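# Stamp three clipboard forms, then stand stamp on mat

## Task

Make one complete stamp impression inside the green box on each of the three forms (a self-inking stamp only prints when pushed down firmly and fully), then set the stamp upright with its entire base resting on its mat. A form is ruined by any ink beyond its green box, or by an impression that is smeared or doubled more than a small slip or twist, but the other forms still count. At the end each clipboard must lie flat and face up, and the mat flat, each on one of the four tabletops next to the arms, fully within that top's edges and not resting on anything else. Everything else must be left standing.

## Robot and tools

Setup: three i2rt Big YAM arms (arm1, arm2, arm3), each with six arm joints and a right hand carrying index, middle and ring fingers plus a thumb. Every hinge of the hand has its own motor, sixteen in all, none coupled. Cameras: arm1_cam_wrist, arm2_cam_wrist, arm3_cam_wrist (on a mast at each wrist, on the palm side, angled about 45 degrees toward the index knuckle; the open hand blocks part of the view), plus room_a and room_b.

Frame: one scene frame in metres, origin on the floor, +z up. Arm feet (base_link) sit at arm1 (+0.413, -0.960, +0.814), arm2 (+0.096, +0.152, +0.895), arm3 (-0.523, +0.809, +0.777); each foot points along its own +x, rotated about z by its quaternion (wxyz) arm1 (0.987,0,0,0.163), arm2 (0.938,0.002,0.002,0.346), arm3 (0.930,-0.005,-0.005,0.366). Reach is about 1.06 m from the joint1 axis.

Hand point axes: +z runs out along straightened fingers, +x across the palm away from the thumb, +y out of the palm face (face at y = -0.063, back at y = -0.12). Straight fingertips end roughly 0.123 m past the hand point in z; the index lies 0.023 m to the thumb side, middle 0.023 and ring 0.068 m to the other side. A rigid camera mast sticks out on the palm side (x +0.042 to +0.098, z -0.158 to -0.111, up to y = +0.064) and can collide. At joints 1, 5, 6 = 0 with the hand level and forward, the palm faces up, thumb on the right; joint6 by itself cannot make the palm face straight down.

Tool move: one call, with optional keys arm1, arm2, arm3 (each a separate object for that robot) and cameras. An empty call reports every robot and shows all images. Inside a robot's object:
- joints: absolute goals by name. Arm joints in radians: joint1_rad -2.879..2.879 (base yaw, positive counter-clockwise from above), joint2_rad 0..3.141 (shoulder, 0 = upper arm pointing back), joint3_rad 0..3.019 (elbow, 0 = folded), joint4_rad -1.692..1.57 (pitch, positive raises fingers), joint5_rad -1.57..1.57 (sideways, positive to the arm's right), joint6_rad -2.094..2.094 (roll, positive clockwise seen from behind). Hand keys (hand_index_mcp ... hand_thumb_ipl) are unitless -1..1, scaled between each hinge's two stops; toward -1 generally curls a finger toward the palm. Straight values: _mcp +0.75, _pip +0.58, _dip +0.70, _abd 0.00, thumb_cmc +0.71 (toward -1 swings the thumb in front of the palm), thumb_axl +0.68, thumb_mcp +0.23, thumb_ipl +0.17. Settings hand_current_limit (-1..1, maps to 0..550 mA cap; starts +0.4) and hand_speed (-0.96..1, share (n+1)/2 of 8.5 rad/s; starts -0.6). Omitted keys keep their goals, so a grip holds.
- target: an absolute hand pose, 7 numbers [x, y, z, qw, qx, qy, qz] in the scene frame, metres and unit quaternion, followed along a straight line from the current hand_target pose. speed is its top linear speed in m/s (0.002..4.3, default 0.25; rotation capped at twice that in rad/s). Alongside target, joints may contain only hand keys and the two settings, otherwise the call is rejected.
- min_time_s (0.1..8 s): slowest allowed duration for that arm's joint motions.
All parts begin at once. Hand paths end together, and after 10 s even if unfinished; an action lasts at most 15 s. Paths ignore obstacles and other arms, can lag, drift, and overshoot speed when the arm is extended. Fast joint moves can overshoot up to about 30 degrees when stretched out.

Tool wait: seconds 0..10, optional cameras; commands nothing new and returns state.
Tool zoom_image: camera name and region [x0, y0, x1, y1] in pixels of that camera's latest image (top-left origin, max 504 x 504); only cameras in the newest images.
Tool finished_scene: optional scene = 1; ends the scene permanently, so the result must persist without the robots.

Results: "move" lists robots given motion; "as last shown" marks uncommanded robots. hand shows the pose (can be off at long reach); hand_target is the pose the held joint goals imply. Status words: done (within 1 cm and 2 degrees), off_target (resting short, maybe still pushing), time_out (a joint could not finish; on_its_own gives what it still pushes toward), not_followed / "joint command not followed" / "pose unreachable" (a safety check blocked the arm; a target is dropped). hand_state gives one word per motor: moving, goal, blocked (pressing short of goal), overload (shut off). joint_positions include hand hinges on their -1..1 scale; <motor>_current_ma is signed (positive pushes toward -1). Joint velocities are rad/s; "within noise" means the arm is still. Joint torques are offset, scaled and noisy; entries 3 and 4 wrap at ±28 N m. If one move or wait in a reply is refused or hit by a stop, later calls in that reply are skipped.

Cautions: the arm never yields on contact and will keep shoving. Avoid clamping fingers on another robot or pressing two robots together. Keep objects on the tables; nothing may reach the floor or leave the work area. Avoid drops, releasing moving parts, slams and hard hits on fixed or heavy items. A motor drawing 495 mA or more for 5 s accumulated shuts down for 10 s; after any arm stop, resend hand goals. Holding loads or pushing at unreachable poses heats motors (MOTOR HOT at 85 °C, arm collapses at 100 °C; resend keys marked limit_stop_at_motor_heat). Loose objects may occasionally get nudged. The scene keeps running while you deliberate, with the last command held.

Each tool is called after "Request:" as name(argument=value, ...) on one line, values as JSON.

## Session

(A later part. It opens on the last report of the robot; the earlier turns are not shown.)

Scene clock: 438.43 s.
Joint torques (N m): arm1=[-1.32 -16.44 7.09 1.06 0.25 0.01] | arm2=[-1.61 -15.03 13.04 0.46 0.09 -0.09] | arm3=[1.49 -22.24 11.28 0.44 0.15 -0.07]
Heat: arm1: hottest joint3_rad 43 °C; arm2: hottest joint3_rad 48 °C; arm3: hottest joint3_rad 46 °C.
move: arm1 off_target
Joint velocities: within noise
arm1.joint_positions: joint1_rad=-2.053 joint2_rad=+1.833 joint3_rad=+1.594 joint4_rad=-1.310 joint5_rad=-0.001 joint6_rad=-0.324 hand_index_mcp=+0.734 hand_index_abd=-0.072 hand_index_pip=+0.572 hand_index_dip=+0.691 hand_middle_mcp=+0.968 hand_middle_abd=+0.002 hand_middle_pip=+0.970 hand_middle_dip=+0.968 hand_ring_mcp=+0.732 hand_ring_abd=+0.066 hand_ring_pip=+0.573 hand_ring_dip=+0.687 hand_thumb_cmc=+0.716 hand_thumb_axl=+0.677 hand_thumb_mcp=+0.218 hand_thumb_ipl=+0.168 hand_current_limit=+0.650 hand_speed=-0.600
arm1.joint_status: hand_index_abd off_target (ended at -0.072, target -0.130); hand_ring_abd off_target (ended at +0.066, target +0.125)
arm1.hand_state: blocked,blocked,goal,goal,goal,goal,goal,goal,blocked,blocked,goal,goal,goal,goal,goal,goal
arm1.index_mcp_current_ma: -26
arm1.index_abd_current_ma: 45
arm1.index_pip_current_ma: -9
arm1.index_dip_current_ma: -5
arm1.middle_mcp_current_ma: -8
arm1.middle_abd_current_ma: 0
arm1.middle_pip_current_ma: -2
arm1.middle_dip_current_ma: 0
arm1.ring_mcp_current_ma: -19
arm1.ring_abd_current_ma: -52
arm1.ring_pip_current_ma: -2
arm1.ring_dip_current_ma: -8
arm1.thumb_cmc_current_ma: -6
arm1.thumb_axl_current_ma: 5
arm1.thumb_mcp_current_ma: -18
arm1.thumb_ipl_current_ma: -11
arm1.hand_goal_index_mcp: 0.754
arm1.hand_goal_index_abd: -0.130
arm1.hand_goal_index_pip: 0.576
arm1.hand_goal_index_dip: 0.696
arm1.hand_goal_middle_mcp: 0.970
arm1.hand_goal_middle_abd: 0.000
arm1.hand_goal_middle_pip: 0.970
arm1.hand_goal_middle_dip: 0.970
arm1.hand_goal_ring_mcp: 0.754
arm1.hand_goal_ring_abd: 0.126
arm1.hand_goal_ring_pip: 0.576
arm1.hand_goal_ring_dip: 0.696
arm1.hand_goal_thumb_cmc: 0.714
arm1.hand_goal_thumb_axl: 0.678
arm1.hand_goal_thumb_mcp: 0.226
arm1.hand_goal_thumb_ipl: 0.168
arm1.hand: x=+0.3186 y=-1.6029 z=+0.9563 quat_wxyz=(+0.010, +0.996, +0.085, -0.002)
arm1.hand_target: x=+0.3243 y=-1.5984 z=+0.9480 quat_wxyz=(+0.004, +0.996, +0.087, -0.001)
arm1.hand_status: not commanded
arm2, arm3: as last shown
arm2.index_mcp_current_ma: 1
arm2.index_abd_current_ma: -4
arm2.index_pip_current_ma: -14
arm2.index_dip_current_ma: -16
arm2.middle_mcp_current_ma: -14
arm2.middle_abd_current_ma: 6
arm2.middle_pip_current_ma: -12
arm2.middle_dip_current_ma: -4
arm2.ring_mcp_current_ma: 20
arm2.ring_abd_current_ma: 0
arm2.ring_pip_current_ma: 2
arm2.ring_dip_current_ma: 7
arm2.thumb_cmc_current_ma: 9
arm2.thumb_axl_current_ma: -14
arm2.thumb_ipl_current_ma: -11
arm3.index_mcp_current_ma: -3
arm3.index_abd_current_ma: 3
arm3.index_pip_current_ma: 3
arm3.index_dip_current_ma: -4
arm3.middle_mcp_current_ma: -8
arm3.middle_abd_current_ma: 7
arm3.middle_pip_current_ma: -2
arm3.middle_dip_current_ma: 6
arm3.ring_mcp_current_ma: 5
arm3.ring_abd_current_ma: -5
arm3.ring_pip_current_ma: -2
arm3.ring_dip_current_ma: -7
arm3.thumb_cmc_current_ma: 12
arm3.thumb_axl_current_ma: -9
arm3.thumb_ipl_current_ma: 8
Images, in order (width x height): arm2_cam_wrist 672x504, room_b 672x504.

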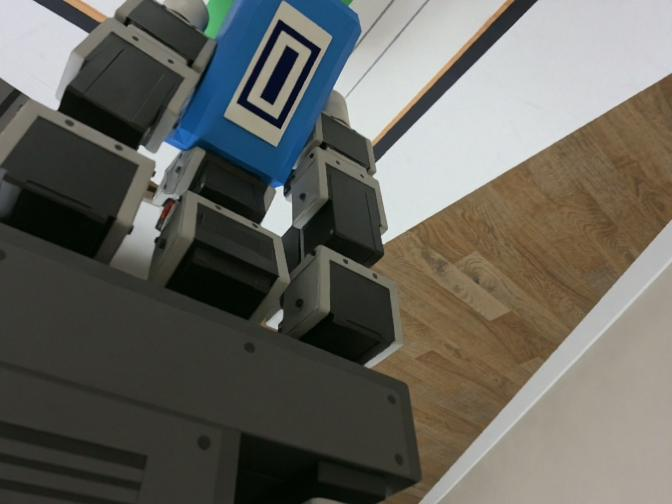

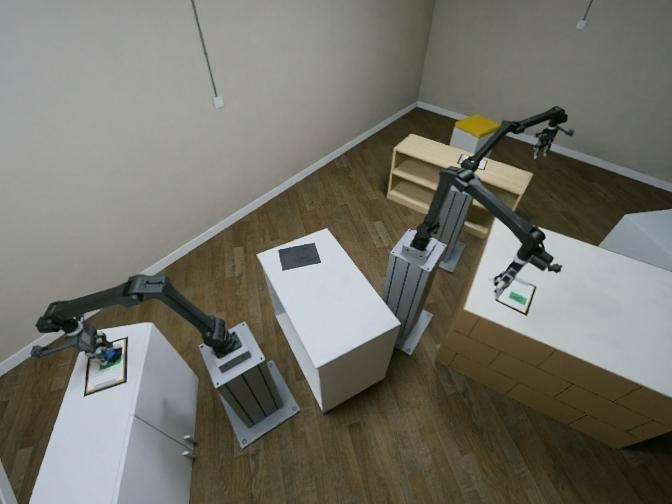

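Request:
move(arm1={"joints": {"hand_index_abd": -0.085, "hand_ring_abd": 0.08, "hand_speed": -0.9}}, cameras=["arm2_cam_wrist","room_b"])

Request:
zoom_image(camera="arm2_cam_wrist", region=[180, 0, 440, 190])

Scene clock: 439.00 s.
Joint torques (N m): arm1=[-1.2 -16.56 7.09 1.06 0.26 0.02] | arm2=[-1.61 -15.03 13.04 0.46 0.1 -0.09] | arm3=[1.55 -22.24 11.28 0.43 0.14 -0.08]
Heat: arm1: hottest joint3_rad 43 °C; arm2: hottest joint3_rad 48 °C; arm3: hottest joint3_rad 46 °C.
move: arm1 done
Joint velocities: within noise
arm1.joint_positions: joint1_rad=-2.053 joint2_rad=+1.833 joint3_rad=+1.594 joint4_rad=-1.310 joint5_rad=-0.001 joint6_rad=-0.324 hand_index_mcp=+0.734 hand_index_abd=-0.072 hand_index_pip=+0.572 hand_index_dip=+0.691 hand_middle_mcp=+0.968 hand_middle_abd=+0.002 hand_middle_pip=+0.970 hand_middle_dip=+0.968 hand_ring_mcp=+0.732 hand_ring_abd=+0.066 hand_ring_pip=+0.573 hand_ring_dip=+0.687 hand_thumb_cmc=+0.716 hand_thumb_axl=+0.677 hand_thumb_mcp=+0.218 hand_thumb_ipl=+0.168 hand_current_limit=+0.650 hand_speed=-0.900
arm1.joint_status: all done
arm1.hand_state: blocked,goal,goal,goal,goal,goal,goal,goal,blocked,goal,goal,goal,goal,goal,goal,goal
arm1.index_mcp_current_ma: -28
arm1.index_abd_current_ma: 7
arm1.index_pip_current_ma: -7
arm1.index_dip_current_ma: -1
arm1.middle_mcp_current_ma: -12
arm1.middle_abd_current_ma: 4
arm1.middle_pip_current_ma: -7
arm1.middle_dip_current_ma: 0
arm1.ring_mcp_current_ma: -19
arm1.ring_abd_current_ma: -14
arm1.ring_pip_current_ma: -4
arm1.ring_dip_current_ma: -8
arm1.thumb_cmc_current_ma: -6
arm1.thumb_axl_current_ma: 9
arm1.thumb_mcp_current_ma: -25
arm1.thumb_ipl_current_ma: -7
arm1.hand_goal_index_mcp: 0.754
arm1.hand_goal_index_abd: -0.084
arm1.hand_goal_index_pip: 0.576
arm1.hand_goal_index_dip: 0.696
arm1.hand_goal_middle_mcp: 0.970
arm1.hand_goal_middle_abd: 0.000
arm1.hand_goal_middle_pip: 0.970
arm1.hand_goal_middle_dip: 0.970
arm1.hand_goal_ring_mcp: 0.754
arm1.hand_goal_ring_abd: 0.080
arm1.hand_goal_ring_pip: 0.576
arm1.hand_goal_ring_dip: 0.696
arm1.hand_goal_thumb_cmc: 0.714
arm1.hand_goal_thumb_axl: 0.678
arm1.hand_goal_thumb_mcp: 0.226
arm1.hand_goal_thumb_ipl: 0.168
arm1.hand: x=+0.3186 y=-1.6029 z=+0.9563 quat_wxyz=(+0.010, +0.996, +0.085, -0.002)
arm1.hand_target: x=+0.3243 y=-1.5984 z=+0.9480 quat_wxyz=(+0.004, +0.996, +0.087, -0.001)
arm1.hand_status: not commanded
arm2, arm3: as last shown
arm2.index_mcp_current_ma: 8
arm2.index_abd_current_ma: -2
arm2.index_pip_current_ma: -13
arm2.index_dip_current_ma: -2
arm2.middle_mcp_current_ma: -13
arm2.middle_abd_current_ma: 1
arm2.middle_pip_current_ma: -13
arm2.middle_dip_current_ma: 16
arm2.ring_mcp_current_ma: 1
arm2.ring_abd_current_ma: -4
arm2.ring_pip_current_ma: 12
arm2.ring_dip_current_ma: -8
arm2.thumb_cmc_current_ma: 7
arm2.thumb_axl_current_ma: -2
arm2.thumb_mcp_current_ma: 9
arm2.thumb_ipl_current_ma: -3
arm3.index_abd_current_ma: 6
arm3.index_pip_current_ma: 0
arm3.index_dip_current_ma: -5
arm3.middle_mcp_current_ma: -14
arm3.middle_abd_current_ma: 9
arm3.middle_pip_current_ma: -3
arm3.middle_dip_current_ma: 5
arm3.ring_mcp_current_ma: 6
arm3.ring_pip_current_ma: -1
arm3.ring_dip_current_ma: -6
arm3.thumb_cmc_current_ma: 10
arm3.thumb_axl_current_ma: -8
arm3.thumb_ipl_current_ma: 10
Images, in order (width x height): arm2_cam_wrist 672x504, room_b 672x504.

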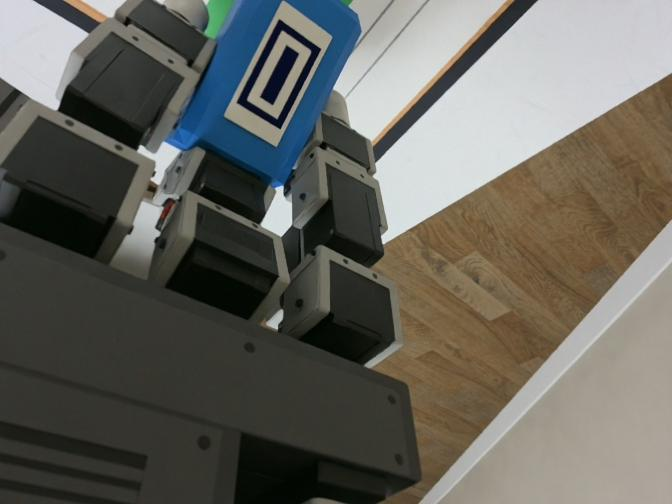

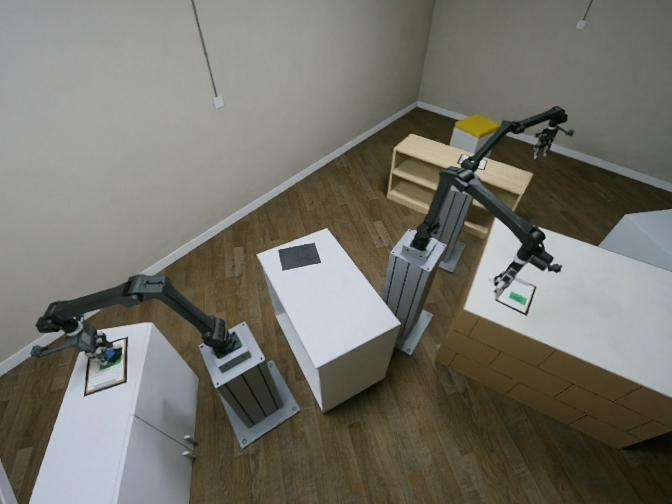

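Scaled by 1.938.

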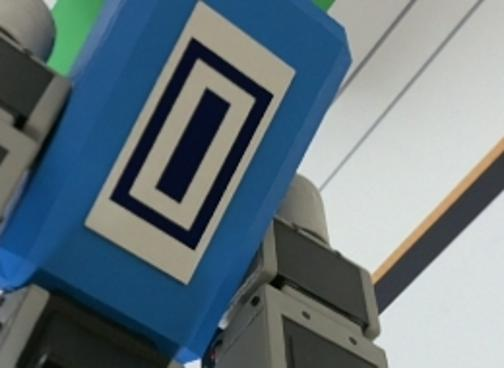

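Request:
move(arm1={"target": [0.3245, -1.5940, 0.940, 0.004, 0.9962, 0.0872, -0.001], "speed": 0.05}, cameras=["arm2_cam_wrist","room_b"])

Request:
zoom_image(camera="arm2_cam_wrist", region=[180, 0, 440, 190])

Request:
zoom_image(camera="room_b", region=[92, 340, 132, 380])

Scene clock: 440.13 s.
Joint torques (N m): arm1=[-1.32 -15.5 6.69 1.14 0.26 0.01] | arm2=[-1.61 -15.03 13.05 0.46 0.09 -0.09] | arm3=[1.49 -22.07 11.23 0.4 0.15 -0.07]
Heat: arm1: hottest joint3_rad 43 °C; arm2: hottest joint3_rad 48 °C; arm3: hottest joint3_rad 46 °C.
move: arm1 off_target
Joint velocities: within noise
arm1.joint_positions: joint1_rad=-2.053 joint2_rad=+1.817 joint3_rad=+1.569 joint4_rad=-1.288 joint5_rad=-0.001 joint6_rad=-0.324 hand_index_mcp=+0.734 hand_index_abd=-0.072 hand_index_pip=+0.572 hand_index_dip=+0.691 hand_middle_mcp=+0.970 hand_middle_abd=+0.002 hand_middle_pip=+0.966 hand_middle_dip=+0.968 hand_ring_mcp=+0.732 hand_ring_abd=+0.066 hand_ring_pip=+0.573 hand_ring_dip=+0.687 hand_thumb_cmc=+0.716 hand_thumb_axl=+0.677 hand_thumb_mcp=+0.218 hand_thumb_ipl=+0.168 hand_current_limit=+0.650 hand_speed=-0.900
arm1.joint_status: not commanded
arm1.hand_state: blocked,goal,goal,goal,goal,goal,goal,goal,blocked,goal,goal,goal,goal,goal,goal,goal
arm1.index_mcp_current_ma: -27
arm1.index_abd_current_ma: 8
arm1.index_pip_current_ma: -7
arm1.index_dip_current_ma: -2
arm1.middle_mcp_current_ma: -5
arm1.middle_abd_current_ma: -3
arm1.middle_pip_current_ma: -10
arm1.middle_dip_current_ma: -1
arm1.ring_mcp_current_ma: -20
arm1.ring_abd_current_ma: -6
arm1.ring_pip_current_ma: -4
arm1.ring_dip_current_ma: -9
arm1.thumb_cmc_current_ma: -7
arm1.thumb_axl_current_ma: 3
arm1.thumb_mcp_current_ma: -19
arm1.thumb_ipl_current_ma: -6
arm1.hand_goal_index_mcp: 0.754
arm1.hand_goal_index_abd: -0.084
arm1.hand_goal_index_pip: 0.576
arm1.hand_goal_index_dip: 0.696
arm1.hand_goal_middle_mcp: 0.970
arm1.hand_goal_middle_abd: 0.000
arm1.hand_goal_middle_pip: 0.970
arm1.hand_goal_middle_dip: 0.970
arm1.hand_goal_ring_mcp: 0.754
arm1.hand_goal_ring_abd: 0.080
arm1.hand_goal_ring_pip: 0.576
arm1.hand_goal_ring_dip: 0.696
arm1.hand_goal_thumb_cmc: 0.714
arm1.hand_goal_thumb_axl: 0.678
arm1.hand_goal_thumb_mcp: 0.226
arm1.hand_goal_thumb_ipl: 0.168
arm1.hand: x=+0.3190 y=-1.5998 z=+0.9569 quat_wxyz=(+0.016, +0.996, +0.085, -0.003)
arm1.hand_target: x=+0.3243 y=-1.5939 z=+0.9403 quat_wxyz=(+0.004, +0.996, +0.087, -0.001)
arm1.hand_status: off_target (0.019 m and 1.5 deg from the pose sent, 0.019 m and 0.7 deg at the start)
arm2, arm3: as last shown
arm2.index_mcp_current_ma: -9
arm2.index_abd_current_ma: -16
arm2.index_pip_current_ma: -9
arm2.middle_mcp_current_ma: -12
arm2.middle_abd_current_ma: 21
arm2.middle_pip_current_ma: -3
arm2.middle_dip_current_ma: -11
arm2.ring_mcp_current_ma: 19
arm2.ring_abd_current_ma: -13
arm2.ring_pip_current_ma: -14
arm2.ring_dip_current_ma: 10
arm2.thumb_cmc_current_ma: -9
arm2.thumb_axl_current_ma: 3
arm2.thumb_mcp_current_ma: -7
arm2.thumb_ipl_current_ma: -4
arm3.index_mcp_current_ma: -4
arm3.index_abd_current_ma: 5
arm3.index_pip_current_ma: 3
arm3.index_dip_current_ma: -4
arm3.middle_mcp_current_ma: -12
arm3.middle_abd_current_ma: 12
arm3.middle_pip_current_ma: -5
arm3.middle_dip_current_ma: 13
arm3.ring_mcp_current_ma: 9
arm3.ring_abd_current_ma: -9
arm3.ring_dip_current_ma: -3
arm3.thumb_axl_current_ma: -6
arm3.thumb_ipl_current_ma: 9
Images, in order (width x height): arm2_cam_wrist 672x504, room_b 672x504.

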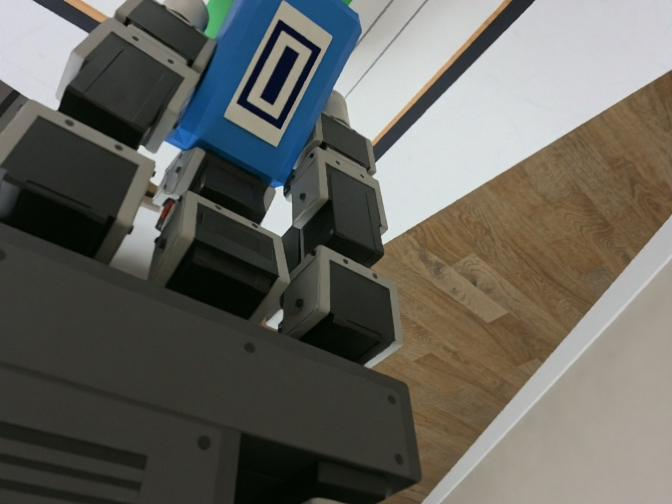

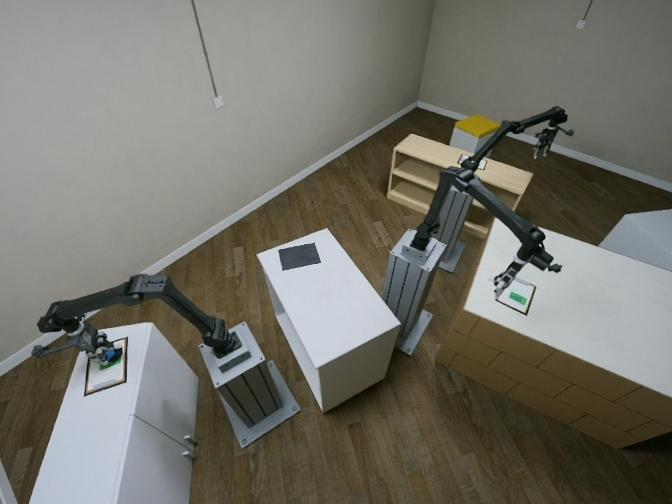

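Scaled by 1.938.

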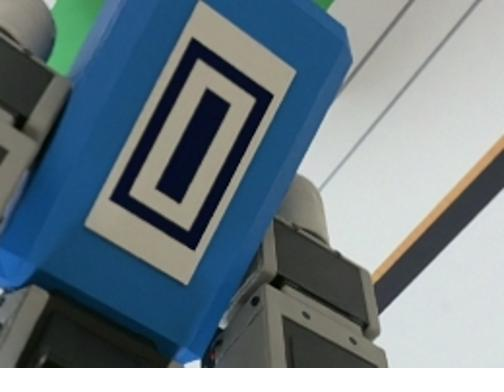

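Scaled by 12.600.

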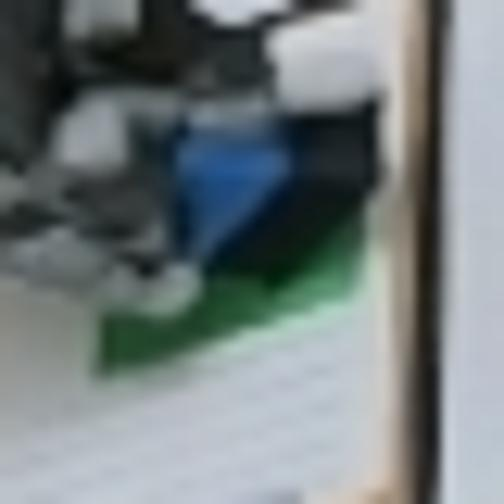

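Request:
move(arm1={"joints": {"hand_index_abd": -0.65, "hand_ring_abd": 0.65, "hand_speed": -0.6}}, cameras=["room_a","room_b"])

Request:
move(arm1={"target": [0.3245, -1.6080, 1.0200, 0.024, 0.9962, 0.0872, -0.004], "speed": 0.08}, cameras=["arm2_cam_wrist","room_a","room_b"])

Request:
zoom_image(camera="room_b", region=[92, 340, 132, 380])

Request:
zoom_image(camera="arm2_cam_wrist", region=[180, 0, 440, 190])

Scene clock: 443.13 s.
Joint torques (N m): arm1=[-1.26 -15.33 6.71 1.14 0.25 0.01] | arm2=[-1.61 -15.03 13.05 0.47 0.1 -0.09] | arm3=[1.55 -22.18 11.28 0.42 0.15 -0.07]
Heat: arm1: hottest joint3_rad 43 °C; arm2: hottest joint3_rad 48 °C; arm3: hottest joint3_rad 46 °C.
move: arm1 off_target
Joint velocities: within noise
arm1.joint_positions: joint1_rad=-2.053 joint2_rad=+1.817 joint3_rad=+1.568 joint4_rad=-1.288 joint5_rad=-0.001 joint6_rad=-0.324 hand_index_mcp=+0.734 hand_index_abd=-0.076 hand_index_pip=+0.572 hand_index_dip=+0.691 hand_middle_mcp=+0.970 hand_middle_abd=+0.002 hand_middle_pip=+0.965 hand_middle_dip=+0.968 hand_ring_mcp=+0.733 hand_ring_abd=+0.068 hand_ring_pip=+0.574 hand_ring_dip=+0.687 hand_thumb_cmc=+0.716 hand_thumb_axl=+0.677 hand_thumb_mcp=+0.218 hand_thumb_ipl=+0.168 hand_current_limit=+0.650 hand_speed=-0.600
arm1.joint_status: hand_index_abd off_target (ended at -0.076, target -0.650); hand_ring_abd off_target (ended at +0.068, target +0.650); the others done
arm1.hand_state: blocked,blocked,goal,goal,goal,goal,goal,goal,blocked,blocked,goal,goal,goal,goal,goal,goal
arm1.index_mcp_current_ma: -26
arm1.index_abd_current_ma: 452
arm1.index_pip_current_ma: -9
arm1.index_dip_current_ma: 0
arm1.middle_mcp_current_ma: -10
arm1.middle_abd_current_ma: 5
arm1.middle_pip_current_ma: -16
arm1.middle_dip_current_ma: -2
arm1.ring_mcp_current_ma: -17
arm1.ring_abd_current_ma: -454
arm1.ring_pip_current_ma: -4
arm1.ring_dip_current_ma: -9
arm1.thumb_cmc_current_ma: -3
arm1.thumb_axl_current_ma: 7
arm1.thumb_mcp_current_ma: -16
arm1.thumb_ipl_current_ma: -2
arm1.hand_goal_index_mcp: 0.754
arm1.hand_goal_index_abd: -0.650
arm1.hand_goal_index_pip: 0.576
arm1.hand_goal_index_dip: 0.696
arm1.hand_goal_middle_mcp: 0.970
arm1.hand_goal_middle_abd: 0.000
arm1.hand_goal_middle_pip: 0.970
arm1.hand_goal_middle_dip: 0.970
arm1.hand_goal_ring_mcp: 0.754
arm1.hand_goal_ring_abd: 0.650
arm1.hand_goal_ring_pip: 0.576
arm1.hand_goal_ring_dip: 0.696
arm1.hand_goal_thumb_cmc: 0.714
arm1.hand_goal_thumb_axl: 0.678
arm1.hand_goal_thumb_mcp: 0.226
arm1.hand_goal_thumb_ipl: 0.168
arm1.hand: x=+0.3191 y=-1.5996 z=+0.9567 quat_wxyz=(+0.016, +0.996, +0.085, -0.003)
arm1.hand_target: x=+0.3243 y=-1.5937 z=+0.9401 quat_wxyz=(+0.004, +0.996, +0.087, -0.001)
arm1.hand_status: not commanded
arm2, arm3: as last shown
arm2.index_mcp_current_ma: 2
arm2.index_abd_current_ma: -13
arm2.index_pip_current_ma: -8
arm2.index_dip_current_ma: 4
arm2.middle_mcp_current_ma: -6
arm2.middle_abd_current_ma: -10
arm2.middle_pip_current_ma: -20
arm2.middle_dip_current_ma: -6
arm2.ring_mcp_current_ma: 2
arm2.ring_abd_current_ma: -7
arm2.ring_pip_current_ma: 6
arm2.ring_dip_current_ma: 4
arm2.thumb_cmc_current_ma: -2
arm2.thumb_axl_current_ma: -17
arm2.thumb_mcp_current_ma: 6
arm2.thumb_ipl_current_ma: 16
arm3.index_mcp_current_ma: -3
arm3.index_pip_current_ma: -1
arm3.index_dip_current_ma: -3
arm3.middle_abd_current_ma: 10
arm3.middle_pip_current_ma: -6
arm3.middle_dip_current_ma: 12
arm3.ring_mcp_current_ma: 8
arm3.ring_pip_current_ma: 4
arm3.ring_dip_current_ma: -5
arm3.thumb_cmc_current_ma: 12
arm3.thumb_axl_current_ma: -4
arm3.thumb_mcp_current_ma: -2
arm3.thumb_ipl_current_ma: 8
Images, in order (width x height): room_a 672x504, room_b 672x504.

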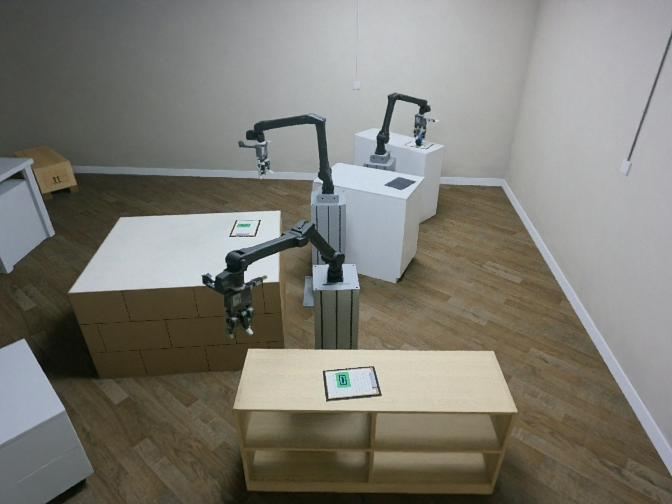

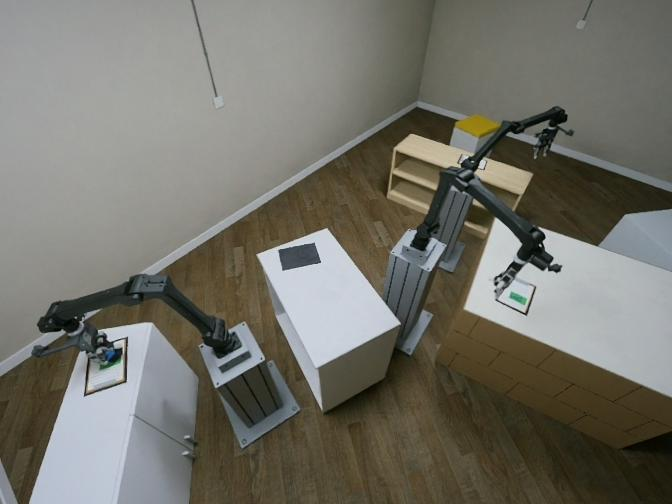

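Scene clock: 444.87 s.
Joint torques (N m): arm1=[-1.08 -18.73 13.57 0.46 0.06 0.03] | arm2=[-1.61 -15.03 13.05 0.46 0.1 -0.09] | arm3=[1.49 -22.24 11.25 0.42 0.14 -0.07]
Heat: arm1: hottest joint3_rad 43 °C; arm2: hottest joint3_rad 48 °C; arm3: hottest joint3_rad 46 °C.
move: arm1 off_target
Joint velocities: within noise
arm1.joint_positions: joint1_rad=-2.053 joint2_rad=+1.816 joint3_rad=+1.633 joint4_rad=-1.419 joint5_rad=-0.001 joint6_rad=-0.324 hand_index_mcp=+0.720 hand_index_abd=-0.076 hand_index_pip=+0.561 hand_index_dip=+0.691 hand_middle_mcp=+0.971 hand_middle_abd=+0.002 hand_middle_pip=+0.965 hand_middle_dip=+0.968 hand_ring_mcp=+0.718 hand_ring_abd=+0.068 hand_ring_pip=+0.564 hand_ring_dip=+0.687 hand_thumb_cmc=+0.716 hand_thumb_axl=+0.677 hand_thumb_mcp=+0.218 hand_thumb_ipl=+0.168 hand_current_limit=+0.650 hand_speed=-0.600
arm1.joint_status: not commanded
arm1.hand_state: blocked,blocked,goal,goal,goal,goal,goal,goal,blocked,blocked,goal,goal,goal,goal,goal,goal
arm1.index_mcp_current_ma: -46
arm1.index_abd_current_ma: 453
arm1.index_pip_current_ma: -19
arm1.index_dip_current_ma: 2
arm1.middle_mcp_current_ma: -8
arm1.middle_abd_current_ma: 5
arm1.middle_pip_current_ma: -13
arm1.middle_dip_current_ma: -3
arm1.ring_mcp_current_ma: -36
arm1.ring_abd_current_ma: -457
arm1.ring_pip_current_ma: -11
arm1.ring_dip_current_ma: -9
arm1.thumb_cmc_current_ma: -7
arm1.thumb_axl_current_ma: 5
arm1.thumb_mcp_current_ma: -19
arm1.thumb_ipl_current_ma: -10
arm1.hand_goal_index_mcp: 0.754
arm1.hand_goal_index_abd: -0.650
arm1.hand_goal_index_pip: 0.576
arm1.hand_goal_index_dip: 0.696
arm1.hand_goal_middle_mcp: 0.970
arm1.hand_goal_middle_abd: 0.000
arm1.hand_goal_middle_pip: 0.970
arm1.hand_goal_middle_dip: 0.970
arm1.hand_goal_ring_mcp: 0.754
arm1.hand_goal_ring_abd: 0.650
arm1.hand_goal_ring_pip: 0.576
arm1.hand_goal_ring_dip: 0.696
arm1.hand_goal_thumb_cmc: 0.714
arm1.hand_goal_thumb_axl: 0.678
arm1.hand_goal_thumb_mcp: 0.226
arm1.hand_goal_thumb_ipl: 0.168
arm1.hand: x=+0.3207 y=-1.5888 z=+0.9758 quat_wxyz=(-0.015, +0.996, +0.085, +0.004)
arm1.hand_target: x=+0.3248 y=-1.6055 z=+1.0202 quat_wxyz=(+0.024, +0.996, +0.087, -0.004)
arm1.hand_status: off_target (0.048 m and 4.6 deg from the pose sent, 0.064 m and 0.9 deg at the start)
arm2, arm3: as last shown
arm2.index_mcp_current_ma: 13
arm2.index_abd_current_ma: -34
arm2.index_pip_current_ma: -20
arm2.index_dip_current_ma: -2
arm2.middle_mcp_current_ma: -23
arm2.middle_abd_current_ma: -5
arm2.middle_pip_current_ma: -22
arm2.middle_dip_current_ma: 15
arm2.ring_mcp_current_ma: 9
arm2.ring_abd_current_ma: 8
arm2.ring_pip_current_ma: 8
arm2.thumb_cmc_current_ma: 12
arm2.thumb_axl_current_ma: -11
arm2.thumb_mcp_current_ma: -5
arm2.thumb_ipl_current_ma: -13
arm3.index_mcp_current_ma: -2
arm3.index_dip_current_ma: -6
arm3.middle_mcp_current_ma: -11
arm3.middle_abd_current_ma: 3
arm3.middle_pip_current_ma: -1
arm3.ring_mcp_current_ma: 3
arm3.ring_abd_current_ma: -7
arm3.ring_pip_current_ma: 1
arm3.ring_dip_current_ma: -3
arm3.thumb_cmc_current_ma: 8
arm3.thumb_axl_current_ma: -11
arm3.thumb_mcp_current_ma: -5
arm3.thumb_ipl_current_ma: 11
Images, in order (width x height): arm2_cam_wrist 672x504, room_a 672x504, room_b 672x504.

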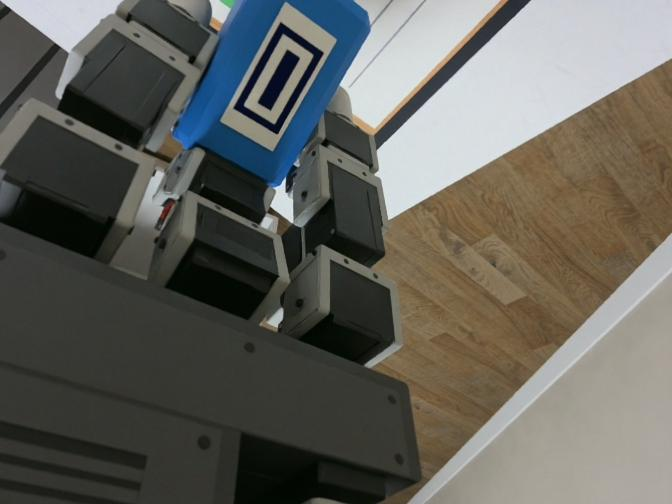

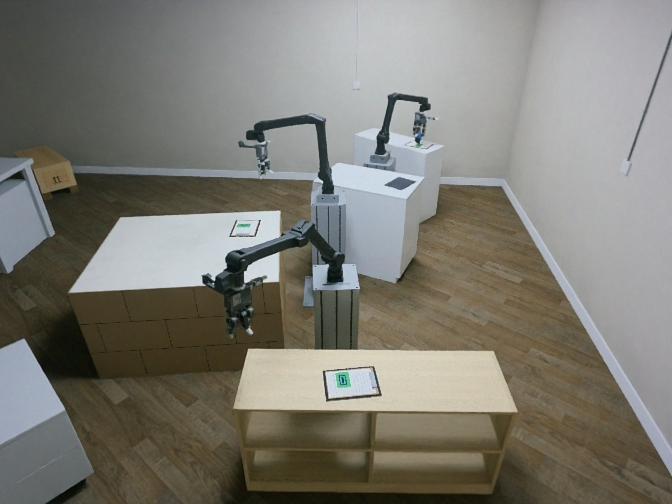

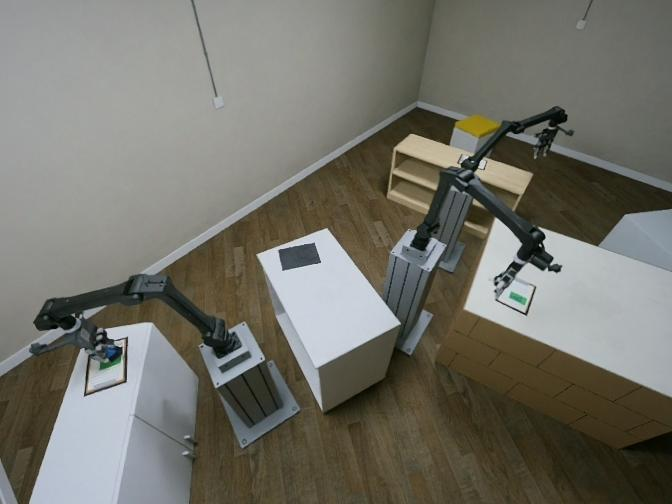

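Scaled by 12.600.

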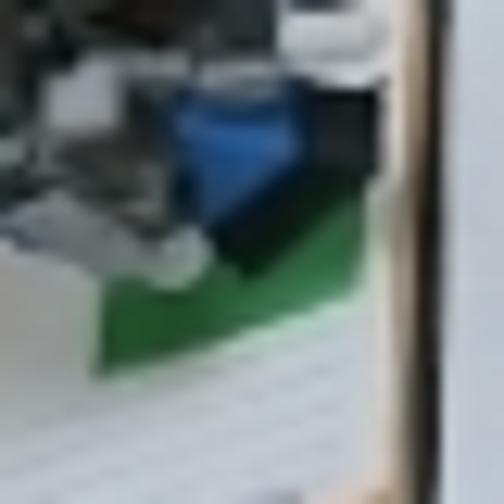

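Scaled by 1.938.

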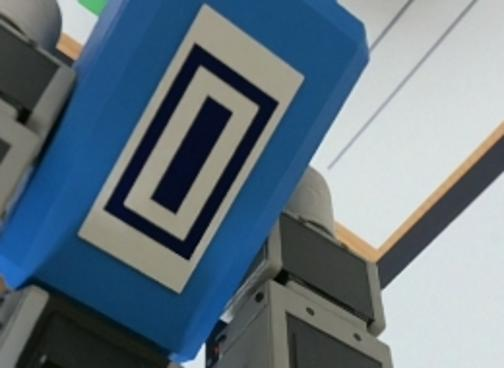

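Request:
move(arm1={"target": [0.3170, -1.5500, 1.0650, 0.1986, 0.9763, 0.0855, 0.0174], "speed": 0.1}, cameras=["arm2_cam_wrist","room_b"])

Request:
zoom_image(camera="room_b", region=[92, 330, 132, 370])

Request:
zoom_image(camera="arm2_cam_wrist", region=[180, 0, 440, 190])

Scene clock: 447.73 s.
Joint torques (N m): arm1=[-3.25 -14.51 9.57 1.87 -0.21 -0.15] | arm2=[-1.61 -15.03 13.05 0.44 0.09 -0.08] | arm3=[1.55 -22.24 11.26 0.47 0.15 -0.06]
Heat: arm1: hottest joint3_rad 43 °C; arm2: hottest joint3_rad 48 °C; arm3: hottest joint3_rad 46 °C.
move: arm1 off_target
Joint velocities: within noise
arm1.joint_positions: joint1_rad=-2.104 joint2_rad=+1.494 joint3_rad=+1.285 joint4_rad=-1.034 joint5_rad=-0.145 joint6_rad=-0.355 hand_index_mcp=+0.758 hand_index_abd=-0.076 hand_index_pip=+0.572 hand_index_dip=+0.696 hand_middle_mcp=+0.980 hand_middle_abd=+0.002 hand_middle_pip=+0.965 hand_middle_dip=+0.968 hand_ring_mcp=+0.756 hand_ring_abd=+0.068 hand_ring_pip=+0.575 hand_ring_dip=+0.696 hand_thumb_cmc=+0.725 hand_thumb_axl=+0.677 hand_thumb_mcp=+0.218 hand_thumb_ipl=+0.168 hand_current_limit=+0.650 hand_speed=-0.600
arm1.joint_status: not commanded
arm1.hand_state: goal,blocked,goal,goal,goal,goal,goal,goal,goal,blocked,goal,goal,goal,goal,goal,goal
arm1.index_mcp_current_ma: 4
arm1.index_abd_current_ma: 451
arm1.index_pip_current_ma: -7
arm1.index_dip_current_ma: -2
arm1.middle_mcp_current_ma: 1
arm1.middle_abd_current_ma: 3
arm1.middle_pip_current_ma: -15
arm1.middle_dip_current_ma: 3
arm1.ring_mcp_current_ma: 12
arm1.ring_abd_current_ma: -454
arm1.ring_pip_current_ma: -3
arm1.ring_dip_current_ma: 1
arm1.thumb_cmc_current_ma: 5
arm1.thumb_axl_current_ma: 5
arm1.thumb_mcp_current_ma: -16
arm1.thumb_ipl_current_ma: -6
arm1.hand_goal_index_mcp: 0.754
arm1.hand_goal_index_abd: -0.650
arm1.hand_goal_index_pip: 0.576
arm1.hand_goal_index_dip: 0.696
arm1.hand_goal_middle_mcp: 0.970
arm1.hand_goal_middle_abd: 0.000
arm1.hand_goal_middle_pip: 0.970
arm1.hand_goal_middle_dip: 0.970
arm1.hand_goal_ring_mcp: 0.754
arm1.hand_goal_ring_abd: 0.650
arm1.hand_goal_ring_pip: 0.576
arm1.hand_goal_ring_dip: 0.696
arm1.hand_goal_thumb_cmc: 0.714
arm1.hand_goal_thumb_axl: 0.678
arm1.hand_goal_thumb_mcp: 0.226
arm1.hand_goal_thumb_ipl: 0.168
arm1.hand: x=+0.3240 y=-1.5503 z=+1.0445 quat_wxyz=(+0.176, +0.980, +0.086, +0.024)
arm1.hand_target: x=+0.3172 y=-1.5497 z=+1.0649 quat_wxyz=(+0.198, +0.976, +0.086, +0.017)
arm1.hand_status: off_target (0.022 m and 2.8 deg from the pose sent, 0.097 m and 24.7 deg at the start)
arm2.joint_positions: joint1_rad=-0.297 joint2_rad=+1.646 joint3_rad=+1.447 joint4_rad=-1.379 joint5_rad=-0.004 joint6_rad=+0.010 hand_index_mcp=+0.758 hand_index_abd=-0.021 hand_index_pip=+0.579 hand_index_dip=+0.695 hand_middle_mcp=+0.956 hand_middle_abd=-0.004 hand_middle_pip=+0.961 hand_middle_dip=+0.965 hand_ring_mcp=+0.759 hand_ring_abd=+0.012 hand_ring_pip=+0.573 hand_ring_dip=+0.687 hand_thumb_cmc=+0.727 hand_thumb_axl=+0.677 hand_thumb_mcp=+0.214 hand_thumb_ipl=+0.168 hand_current_limit=+0.400 hand_speed=-0.600
arm2.joint_status: not commanded
arm2.hand_state: goal,blocked,goal,goal,goal,goal,goal,goal,goal,goal,goal,goal,goal,goal,goal,goal
arm2.index_mcp_current_ma: 4
arm2.index_abd_current_ma: 5
arm2.index_pip_current_ma: 6
arm2.index_dip_current_ma: -8
arm2.middle_mcp_current_ma: -3
arm2.middle_abd_current_ma: 4
arm2.middle_pip_current_ma: -9
arm2.middle_dip_current_ma: 9
arm2.ring_mcp_current_ma: 16
arm2.ring_abd_current_ma: 2
arm2.ring_pip_current_ma: -10
arm2.ring_dip_current_ma: 1
arm2.thumb_cmc_current_ma: 18
arm2.thumb_axl_current_ma: 1
arm2.thumb_mcp_current_ma: -1
arm2.thumb_ipl_current_ma: -14
arm2.hand_goal_index_mcp: 0.754
arm2.hand_goal_index_abd: 0.000
arm2.hand_goal_index_pip: 0.576
arm2.hand_goal_index_dip: 0.696
arm2.hand_goal_middle_mcp: 0.970
arm2.hand_goal_middle_abd: 0.000
arm2.hand_goal_middle_pip: 0.970
arm2.hand_goal_middle_dip: 0.970
arm2.hand_goal_ring_mcp: 0.754
arm2.hand_goal_ring_abd: 0.000
arm2.hand_goal_ring_pip: 0.576
arm2.hand_goal_ring_dip: 0.696
arm2.hand_goal_thumb_cmc: 0.714
arm2.hand_goal_thumb_axl: 0.678
arm2.hand_goal_thumb_mcp: 0.226
arm2.hand_goal_thumb_ipl: 0.168
arm2.hand: x=+0.6339 y=+0.3596 z=+1.0719 quat_wxyz=(-0.007, +0.553, +0.833, -0.002)
arm2.hand_target: x=+0.6459 y=+0.3624 z=+1.0996 quat_wxyz=(+0.008, +0.553, +0.833, +0.019)
arm2.hand_status: not commanded
arm3.joint_positions: joint1_rad=+0.904 joint2_rad=+2.229 joint3_rad=+2.433 joint4_rad=-1.685 joint5_rad=+0.008 joint6_rad=+1.581 hand_index_mcp=+0.748 hand_index_abd=+0.003 hand_index_pip=+0.571 hand_index_dip=+0.701 hand_middle_mcp=+0.960 hand_middle_abd=+0.000 hand_middle_pip=+0.966 hand_middle_dip=+0.968 hand_ring_mcp=+0.748 hand_ring_abd=+0.007 hand_ring_pip=+0.570 hand_ring_dip=+0.698 hand_thumb_cmc=+0.719 hand_thumb_axl=+0.677 hand_thumb_mcp=+0.221 hand_thumb_ipl=+0.168 hand_current_limit=+0.400 hand_speed=-0.600
arm3.joint_status: not commanded
arm3.hand_state: goal,goal,goal,goal,goal,goal,goal,goal,goal,goal,goal,goal,goal,goal,goal,goal
arm3.index_mcp_current_ma: 0
arm3.index_abd_current_ma: 5
arm3.index_pip_current_ma: 6
arm3.index_dip_current_ma: -5
arm3.middle_mcp_current_ma: -13
arm3.middle_abd_current_ma: 8
arm3.middle_pip_current_ma: -4
arm3.middle_dip_current_ma: 10
arm3.ring_mcp_current_ma: 5
arm3.ring_abd_current_ma: -9
arm3.ring_pip_current_ma: 2
arm3.ring_dip_current_ma: -7
arm3.thumb_cmc_current_ma: 12
arm3.thumb_axl_current_ma: -11
arm3.thumb_mcp_current_ma: -2
arm3.thumb_ipl_current_ma: 7
arm3.hand_goal_index_mcp: 0.754
arm3.hand_goal_index_abd: 0.000
arm3.hand_goal_index_pip: 0.576
arm3.hand_goal_index_dip: 0.696
arm3.hand_goal_middle_mcp: 0.970
arm3.hand_goal_middle_abd: 0.000
arm3.hand_goal_middle_pip: 0.970
arm3.hand_goal_middle_dip: 0.970
arm3.hand_goal_ring_mcp: 0.754
arm3.hand_goal_ring_abd: 0.000
arm3.hand_goal_ring_pip: 0.576
arm3.hand_goal_ring_dip: 0.696
arm3.hand_goal_thumb_cmc: 0.714
arm3.hand_goal_thumb_axl: 0.678
arm3.hand_goal_thumb_mcp: 0.226
arm3.hand_goal_thumb_ipl: 0.168
arm3.hand: x=-0.4964 y=+1.4951 z=+0.9914 quat_wxyz=(-0.024, +0.680, +0.732, +0.036)
arm3.hand_target: x=-0.4940 y=+1.4990 z=+1.0070 quat_wxyz=(-0.033, +0.679, +0.732, +0.046)
arm3.hand_status: not commanded
Images, in order (width x height): arm2_cam_wrist 672x504, room_b 672x504.

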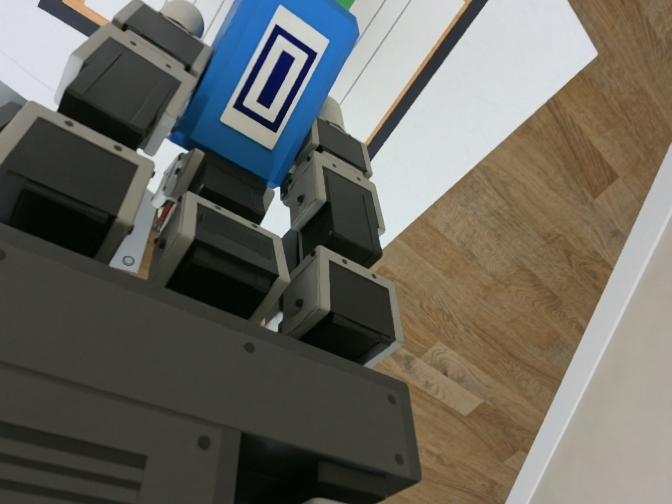

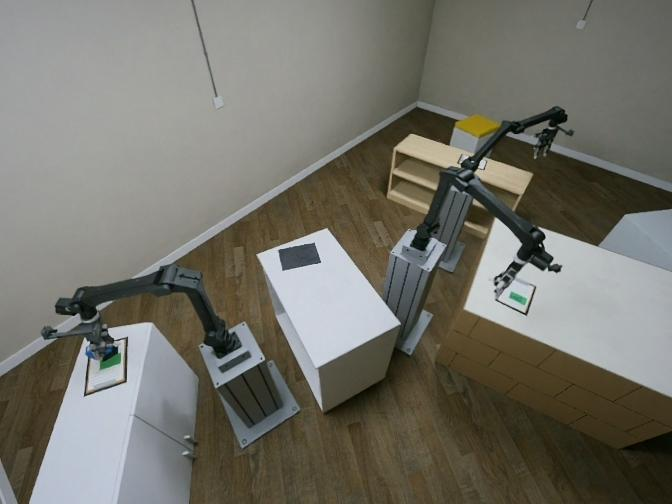

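Scaled by 12.600.

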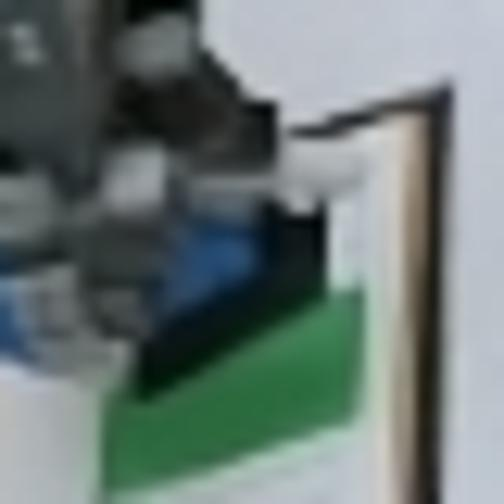

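Scaled by 1.938.

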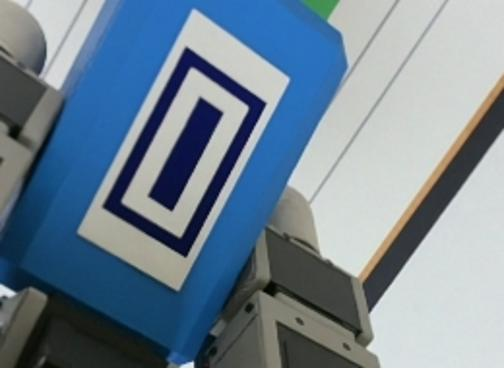

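Request:
move(arm1={"target": [0.2940, -1.4930, 1.0500, 0.3732, 0.9237, 0.0809, 0.0327], "speed": 0.1}, cameras=["arm2_cam_wrist","room_b"])

Request:
zoom_image(camera="room_b", region=[92, 330, 132, 370])

Request:
zoom_image(camera="arm2_cam_wrist", region=[180, 0, 440, 190])

Scene clock: 451.20 s.
Joint torques (N m): arm1=[-3.19 -11.16 9.46 2.55 -0.5 -0.14] | arm2=[-1.61 -15.09 13.04 0.47 0.09 -0.09] | arm3=[1.61 -22.12 11.25 0.46 0.15 -0.08]
Heat: arm1: hottest joint3_rad 42 °C; arm2: hottest joint3_rad 48 °C; arm3: hottest joint3_rad 46 °C.
move: arm1 off_target
Joint velocities: within noise
arm1.joint_positions: joint1_rad=-2.235 joint2_rad=+1.299 joint3_rad=+0.854 joint4_rad=-0.481 joint5_rad=-0.349 joint6_rad=-0.386 hand_index_mcp=+0.778 hand_index_abd=-0.076 hand_index_pip=+0.580 hand_index_dip=+0.696 hand_middle_mcp=+0.989 hand_middle_abd=+0.002 hand_middle_pip=+0.972 hand_middle_dip=+0.968 hand_ring_mcp=+0.778 hand_ring_abd=+0.068 hand_ring_pip=+0.579 hand_ring_dip=+0.696 hand_thumb_cmc=+0.725 hand_thumb_axl=+0.677 hand_thumb_mcp=+0.218 hand_thumb_ipl=+0.168 hand_current_limit=+0.650 hand_speed=-0.600
arm1.joint_status: not commanded
arm1.hand_state: blocked,blocked,goal,goal,goal,goal,goal,goal,blocked,blocked,goal,goal,goal,goal,goal,goal
arm1.index_mcp_current_ma: 24
arm1.index_abd_current_ma: 452
arm1.index_pip_current_ma: 3
arm1.index_dip_current_ma: 2
arm1.middle_mcp_current_ma: 12
arm1.middle_abd_current_ma: 2
arm1.middle_pip_current_ma: -3
arm1.middle_dip_current_ma: -3
arm1.ring_mcp_current_ma: 37
arm1.ring_abd_current_ma: -457
arm1.ring_pip_current_ma: 0
arm1.ring_dip_current_ma: -2
arm1.thumb_cmc_current_ma: 6
arm1.thumb_axl_current_ma: 13
arm1.thumb_mcp_current_ma: -21
arm1.thumb_ipl_current_ma: -6
arm1.hand_goal_index_mcp: 0.754
arm1.hand_goal_index_abd: -0.650
arm1.hand_goal_index_pip: 0.576
arm1.hand_goal_index_dip: 0.696
arm1.hand_goal_middle_mcp: 0.970
arm1.hand_goal_middle_abd: 0.000
arm1.hand_goal_middle_pip: 0.970
arm1.hand_goal_middle_dip: 0.970
arm1.hand_goal_ring_mcp: 0.754
arm1.hand_goal_ring_abd: 0.650
arm1.hand_goal_ring_pip: 0.576
arm1.hand_goal_ring_dip: 0.696
arm1.hand_goal_thumb_cmc: 0.714
arm1.hand_goal_thumb_axl: 0.678
arm1.hand_goal_thumb_mcp: 0.226
arm1.hand_goal_thumb_ipl: 0.168
arm1.hand: x=+0.3002 y=-1.4934 z=+1.0290 quat_wxyz=(+0.350, +0.933, +0.078, +0.044)
arm1.hand_target: x=+0.2941 y=-1.4929 z=+1.0498 quat_wxyz=(+0.373, +0.924, +0.081, +0.032)
arm1.hand_status: off_target (0.022 m and 3.1 deg from the pose sent, 0.065 m and 23.6 deg at the start)
arm2, arm3: as last shown
arm2.index_mcp_current_ma: -8
arm2.index_abd_current_ma: -12
arm2.index_pip_current_ma: 0
arm2.index_dip_current_ma: 10
arm2.middle_mcp_current_ma: -17
arm2.middle_abd_current_ma: -20
arm2.middle_pip_current_ma: -26
arm2.middle_dip_current_ma: 11
arm2.ring_mcp_current_ma: 13
arm2.ring_abd_current_ma: 5
arm2.ring_pip_current_ma: -5
arm2.ring_dip_current_ma: 3
arm2.thumb_cmc_current_ma: 13
arm2.thumb_axl_current_ma: 7
arm2.thumb_mcp_current_ma: 7
arm2.thumb_ipl_current_ma: -19
arm3.index_mcp_current_ma: -2
arm3.index_abd_current_ma: 6
arm3.index_pip_current_ma: -1
arm3.index_dip_current_ma: -6
arm3.middle_mcp_current_ma: -7
arm3.middle_pip_current_ma: -2
arm3.middle_dip_current_ma: 8
arm3.ring_mcp_current_ma: 7
arm3.ring_abd_current_ma: -5
arm3.ring_pip_current_ma: 3
arm3.ring_dip_current_ma: -5
arm3.thumb_cmc_current_ma: 11
arm3.thumb_axl_current_ma: -9
arm3.thumb_mcp_current_ma: -1
arm3.thumb_ipl_current_ma: 6
Images, in order (width x height): arm2_cam_wrist 672x504, room_b 672x504.

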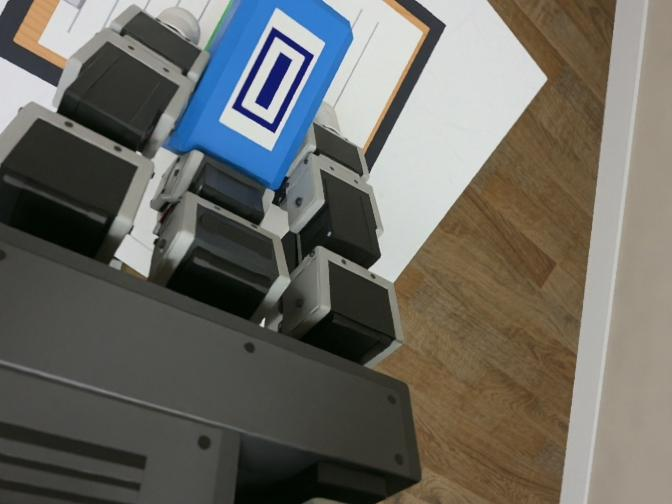

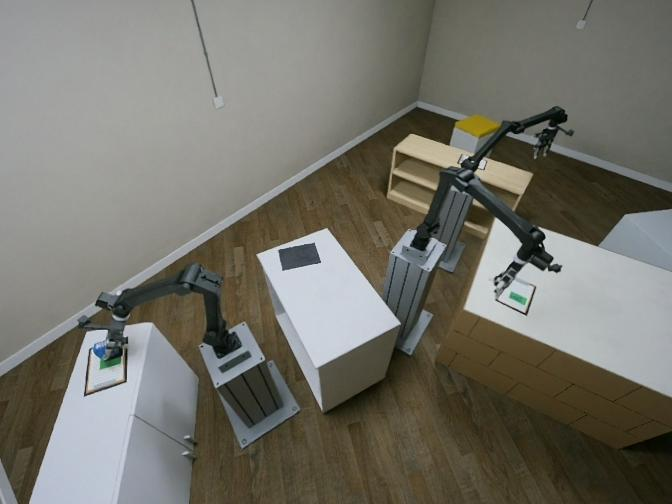

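Scaled by 12.600.

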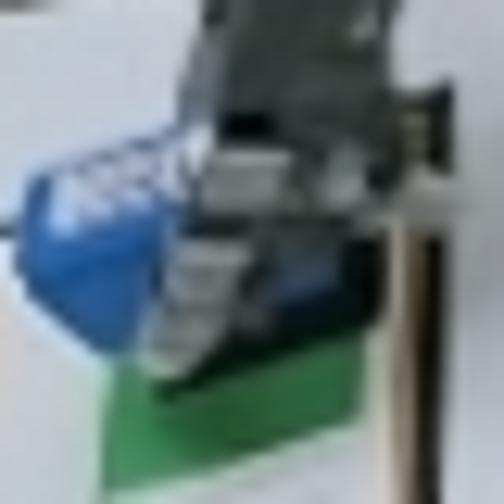

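Scaled by 1.938.

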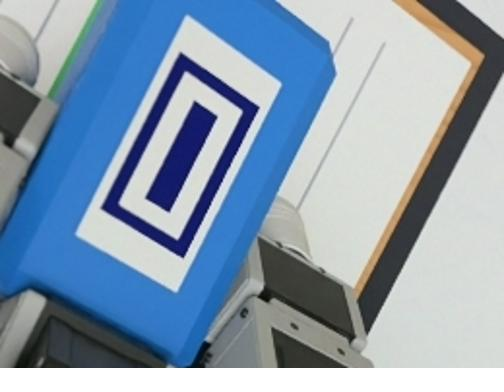

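Request:
move(arm1={"target": [0.2965, -1.5360, 1.0250, 0.3407, 0.9361, 0.0819, 0.0298], "speed": 0.1}, cameras=["arm2_cam_wrist","room_b"])

Request:
zoom_image(camera="room_b", region=[92, 330, 132, 370])

Request:
zoom_image(camera="arm2_cam_wrist", region=[180, 0, 440, 190])

Scene clock: 455.17 s.
Joint torques (N m): arm1=[-0.85 -9.47 13.85 1.77 -0.16 0.02] | arm2=[-1.61 -15.03 13.05 0.46 0.09 -0.08] | arm3=[1.61 -22.07 11.22 0.46 0.15 -0.07]
Heat: arm1: hottest joint3_rad 43 °C; arm2: hottest joint3_rad 48 °C; arm3: hottest joint3_rad 46 °C.
move: arm1 off_target
Joint velocities: within noise
arm1.joint_positions: joint1_rad=-2.216 joint2_rad=+1.400 joint3_rad=+0.889 joint4_rad=-0.481 joint5_rad=-0.302 joint6_rad=-0.386 hand_index_mcp=+0.778 hand_index_abd=-0.077 hand_index_pip=+0.580 hand_index_dip=+0.696 hand_middle_mcp=+0.996 hand_middle_abd=+0.002 hand_middle_pip=+0.972 hand_middle_dip=+0.968 hand_ring_mcp=+0.778 hand_ring_abd=+0.068 hand_ring_pip=+0.579 hand_ring_dip=+0.696 hand_thumb_cmc=+0.726 hand_thumb_axl=+0.677 hand_thumb_mcp=+0.218 hand_thumb_ipl=+0.168 hand_current_limit=+0.650 hand_speed=-0.600
arm1.joint_status: not commanded
arm1.hand_state: blocked,blocked,goal,goal,blocked,goal,goal,goal,blocked,blocked,goal,goal,goal,goal,goal,goal
arm1.index_mcp_current_ma: 24
arm1.index_abd_current_ma: 448
arm1.index_pip_current_ma: 2
arm1.index_dip_current_ma: 1
arm1.middle_mcp_current_ma: 23
arm1.middle_abd_current_ma: 5
arm1.middle_pip_current_ma: -6
arm1.middle_dip_current_ma: 0
arm1.ring_mcp_current_ma: 35
arm1.ring_abd_current_ma: -454
arm1.ring_pip_current_ma: 2
arm1.ring_dip_current_ma: 0
arm1.thumb_cmc_current_ma: 0
arm1.thumb_axl_current_ma: 8
arm1.thumb_mcp_current_ma: -21
arm1.thumb_ipl_current_ma: -13
arm1.hand_goal_index_mcp: 0.754
arm1.hand_goal_index_abd: -0.650
arm1.hand_goal_index_pip: 0.576
arm1.hand_goal_index_dip: 0.696
arm1.hand_goal_middle_mcp: 0.970
arm1.hand_goal_middle_abd: 0.000
arm1.hand_goal_middle_pip: 0.970
arm1.hand_goal_middle_dip: 0.970
arm1.hand_goal_ring_mcp: 0.754
arm1.hand_goal_ring_abd: 0.650
arm1.hand_goal_ring_pip: 0.576
arm1.hand_goal_ring_dip: 0.696
arm1.hand_goal_thumb_cmc: 0.714
arm1.hand_goal_thumb_axl: 0.678
arm1.hand_goal_thumb_mcp: 0.226
arm1.hand_goal_thumb_ipl: 0.168
arm1.hand: x=+0.2970 y=-1.5114 z=+0.9917 quat_wxyz=(+0.314, +0.946, +0.076, +0.038)
arm1.hand_target: x=+0.2973 y=-1.5333 z=+1.0256 quat_wxyz=(+0.341, +0.936, +0.082, +0.030)
arm1.hand_status: off_target (0.041 m and 3.5 deg from the pose sent, 0.043 m and 2.0 deg at the start)
arm2, arm3: as last shown
arm2.index_mcp_current_ma: 4
arm2.index_abd_current_ma: -10
arm2.index_pip_current_ma: 17
arm2.index_dip_current_ma: 11
arm2.middle_abd_current_ma: 13
arm2.middle_pip_current_ma: -16
arm2.middle_dip_current_ma: 6
arm2.ring_abd_current_ma: 11
arm2.ring_pip_current_ma: -6
arm2.ring_dip_current_ma: 20
arm2.thumb_cmc_current_ma: -8
arm2.thumb_axl_current_ma: 3
arm2.thumb_mcp_current_ma: -1
arm2.thumb_ipl_current_ma: -12
arm3.index_mcp_current_ma: 0
arm3.index_abd_current_ma: 8
arm3.index_pip_current_ma: -4
arm3.index_dip_current_ma: -5
arm3.middle_mcp_current_ma: -11
arm3.middle_pip_current_ma: -5
arm3.middle_dip_current_ma: 12
arm3.ring_mcp_current_ma: 6
arm3.ring_abd_current_ma: -3
arm3.ring_dip_current_ma: -4
arm3.thumb_cmc_current_ma: 10
arm3.thumb_mcp_current_ma: 0
arm3.thumb_ipl_current_ma: 10
Images, in order (width x height): arm2_cam_wrist 672x504, room_b 672x504.

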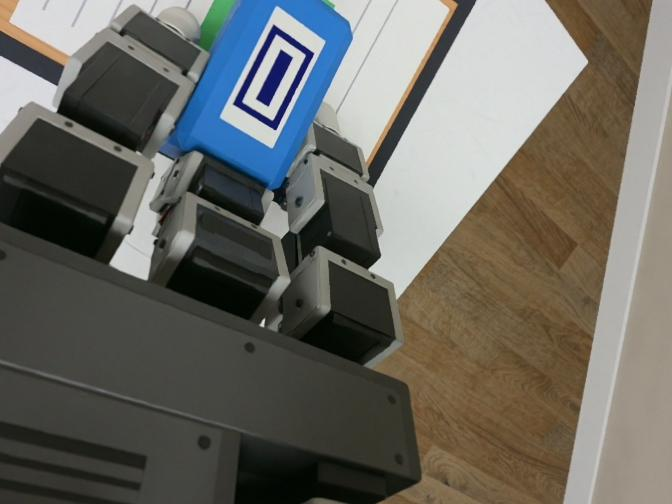

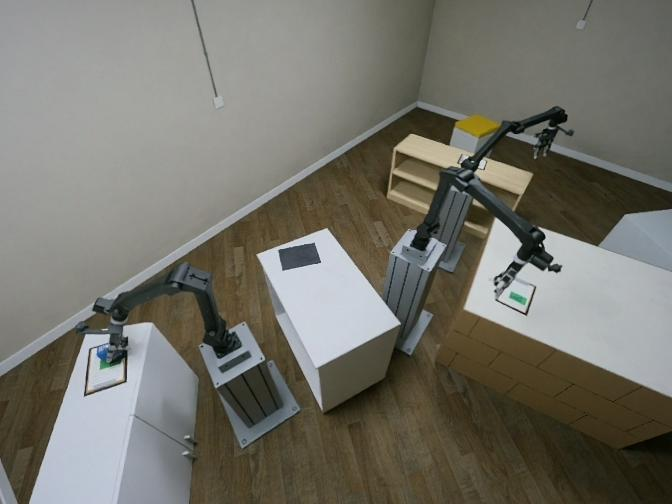

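Scaled by 12.600.

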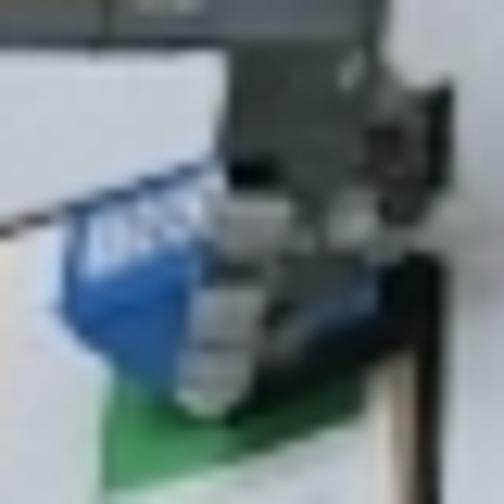

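Scaled by 1.938.

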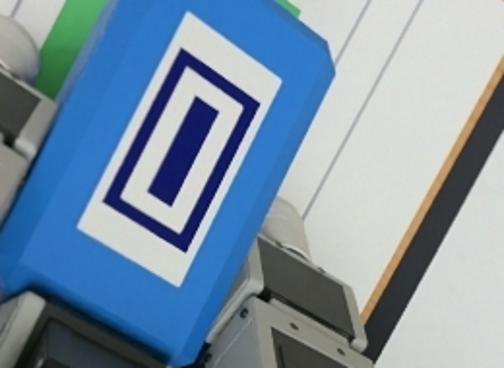

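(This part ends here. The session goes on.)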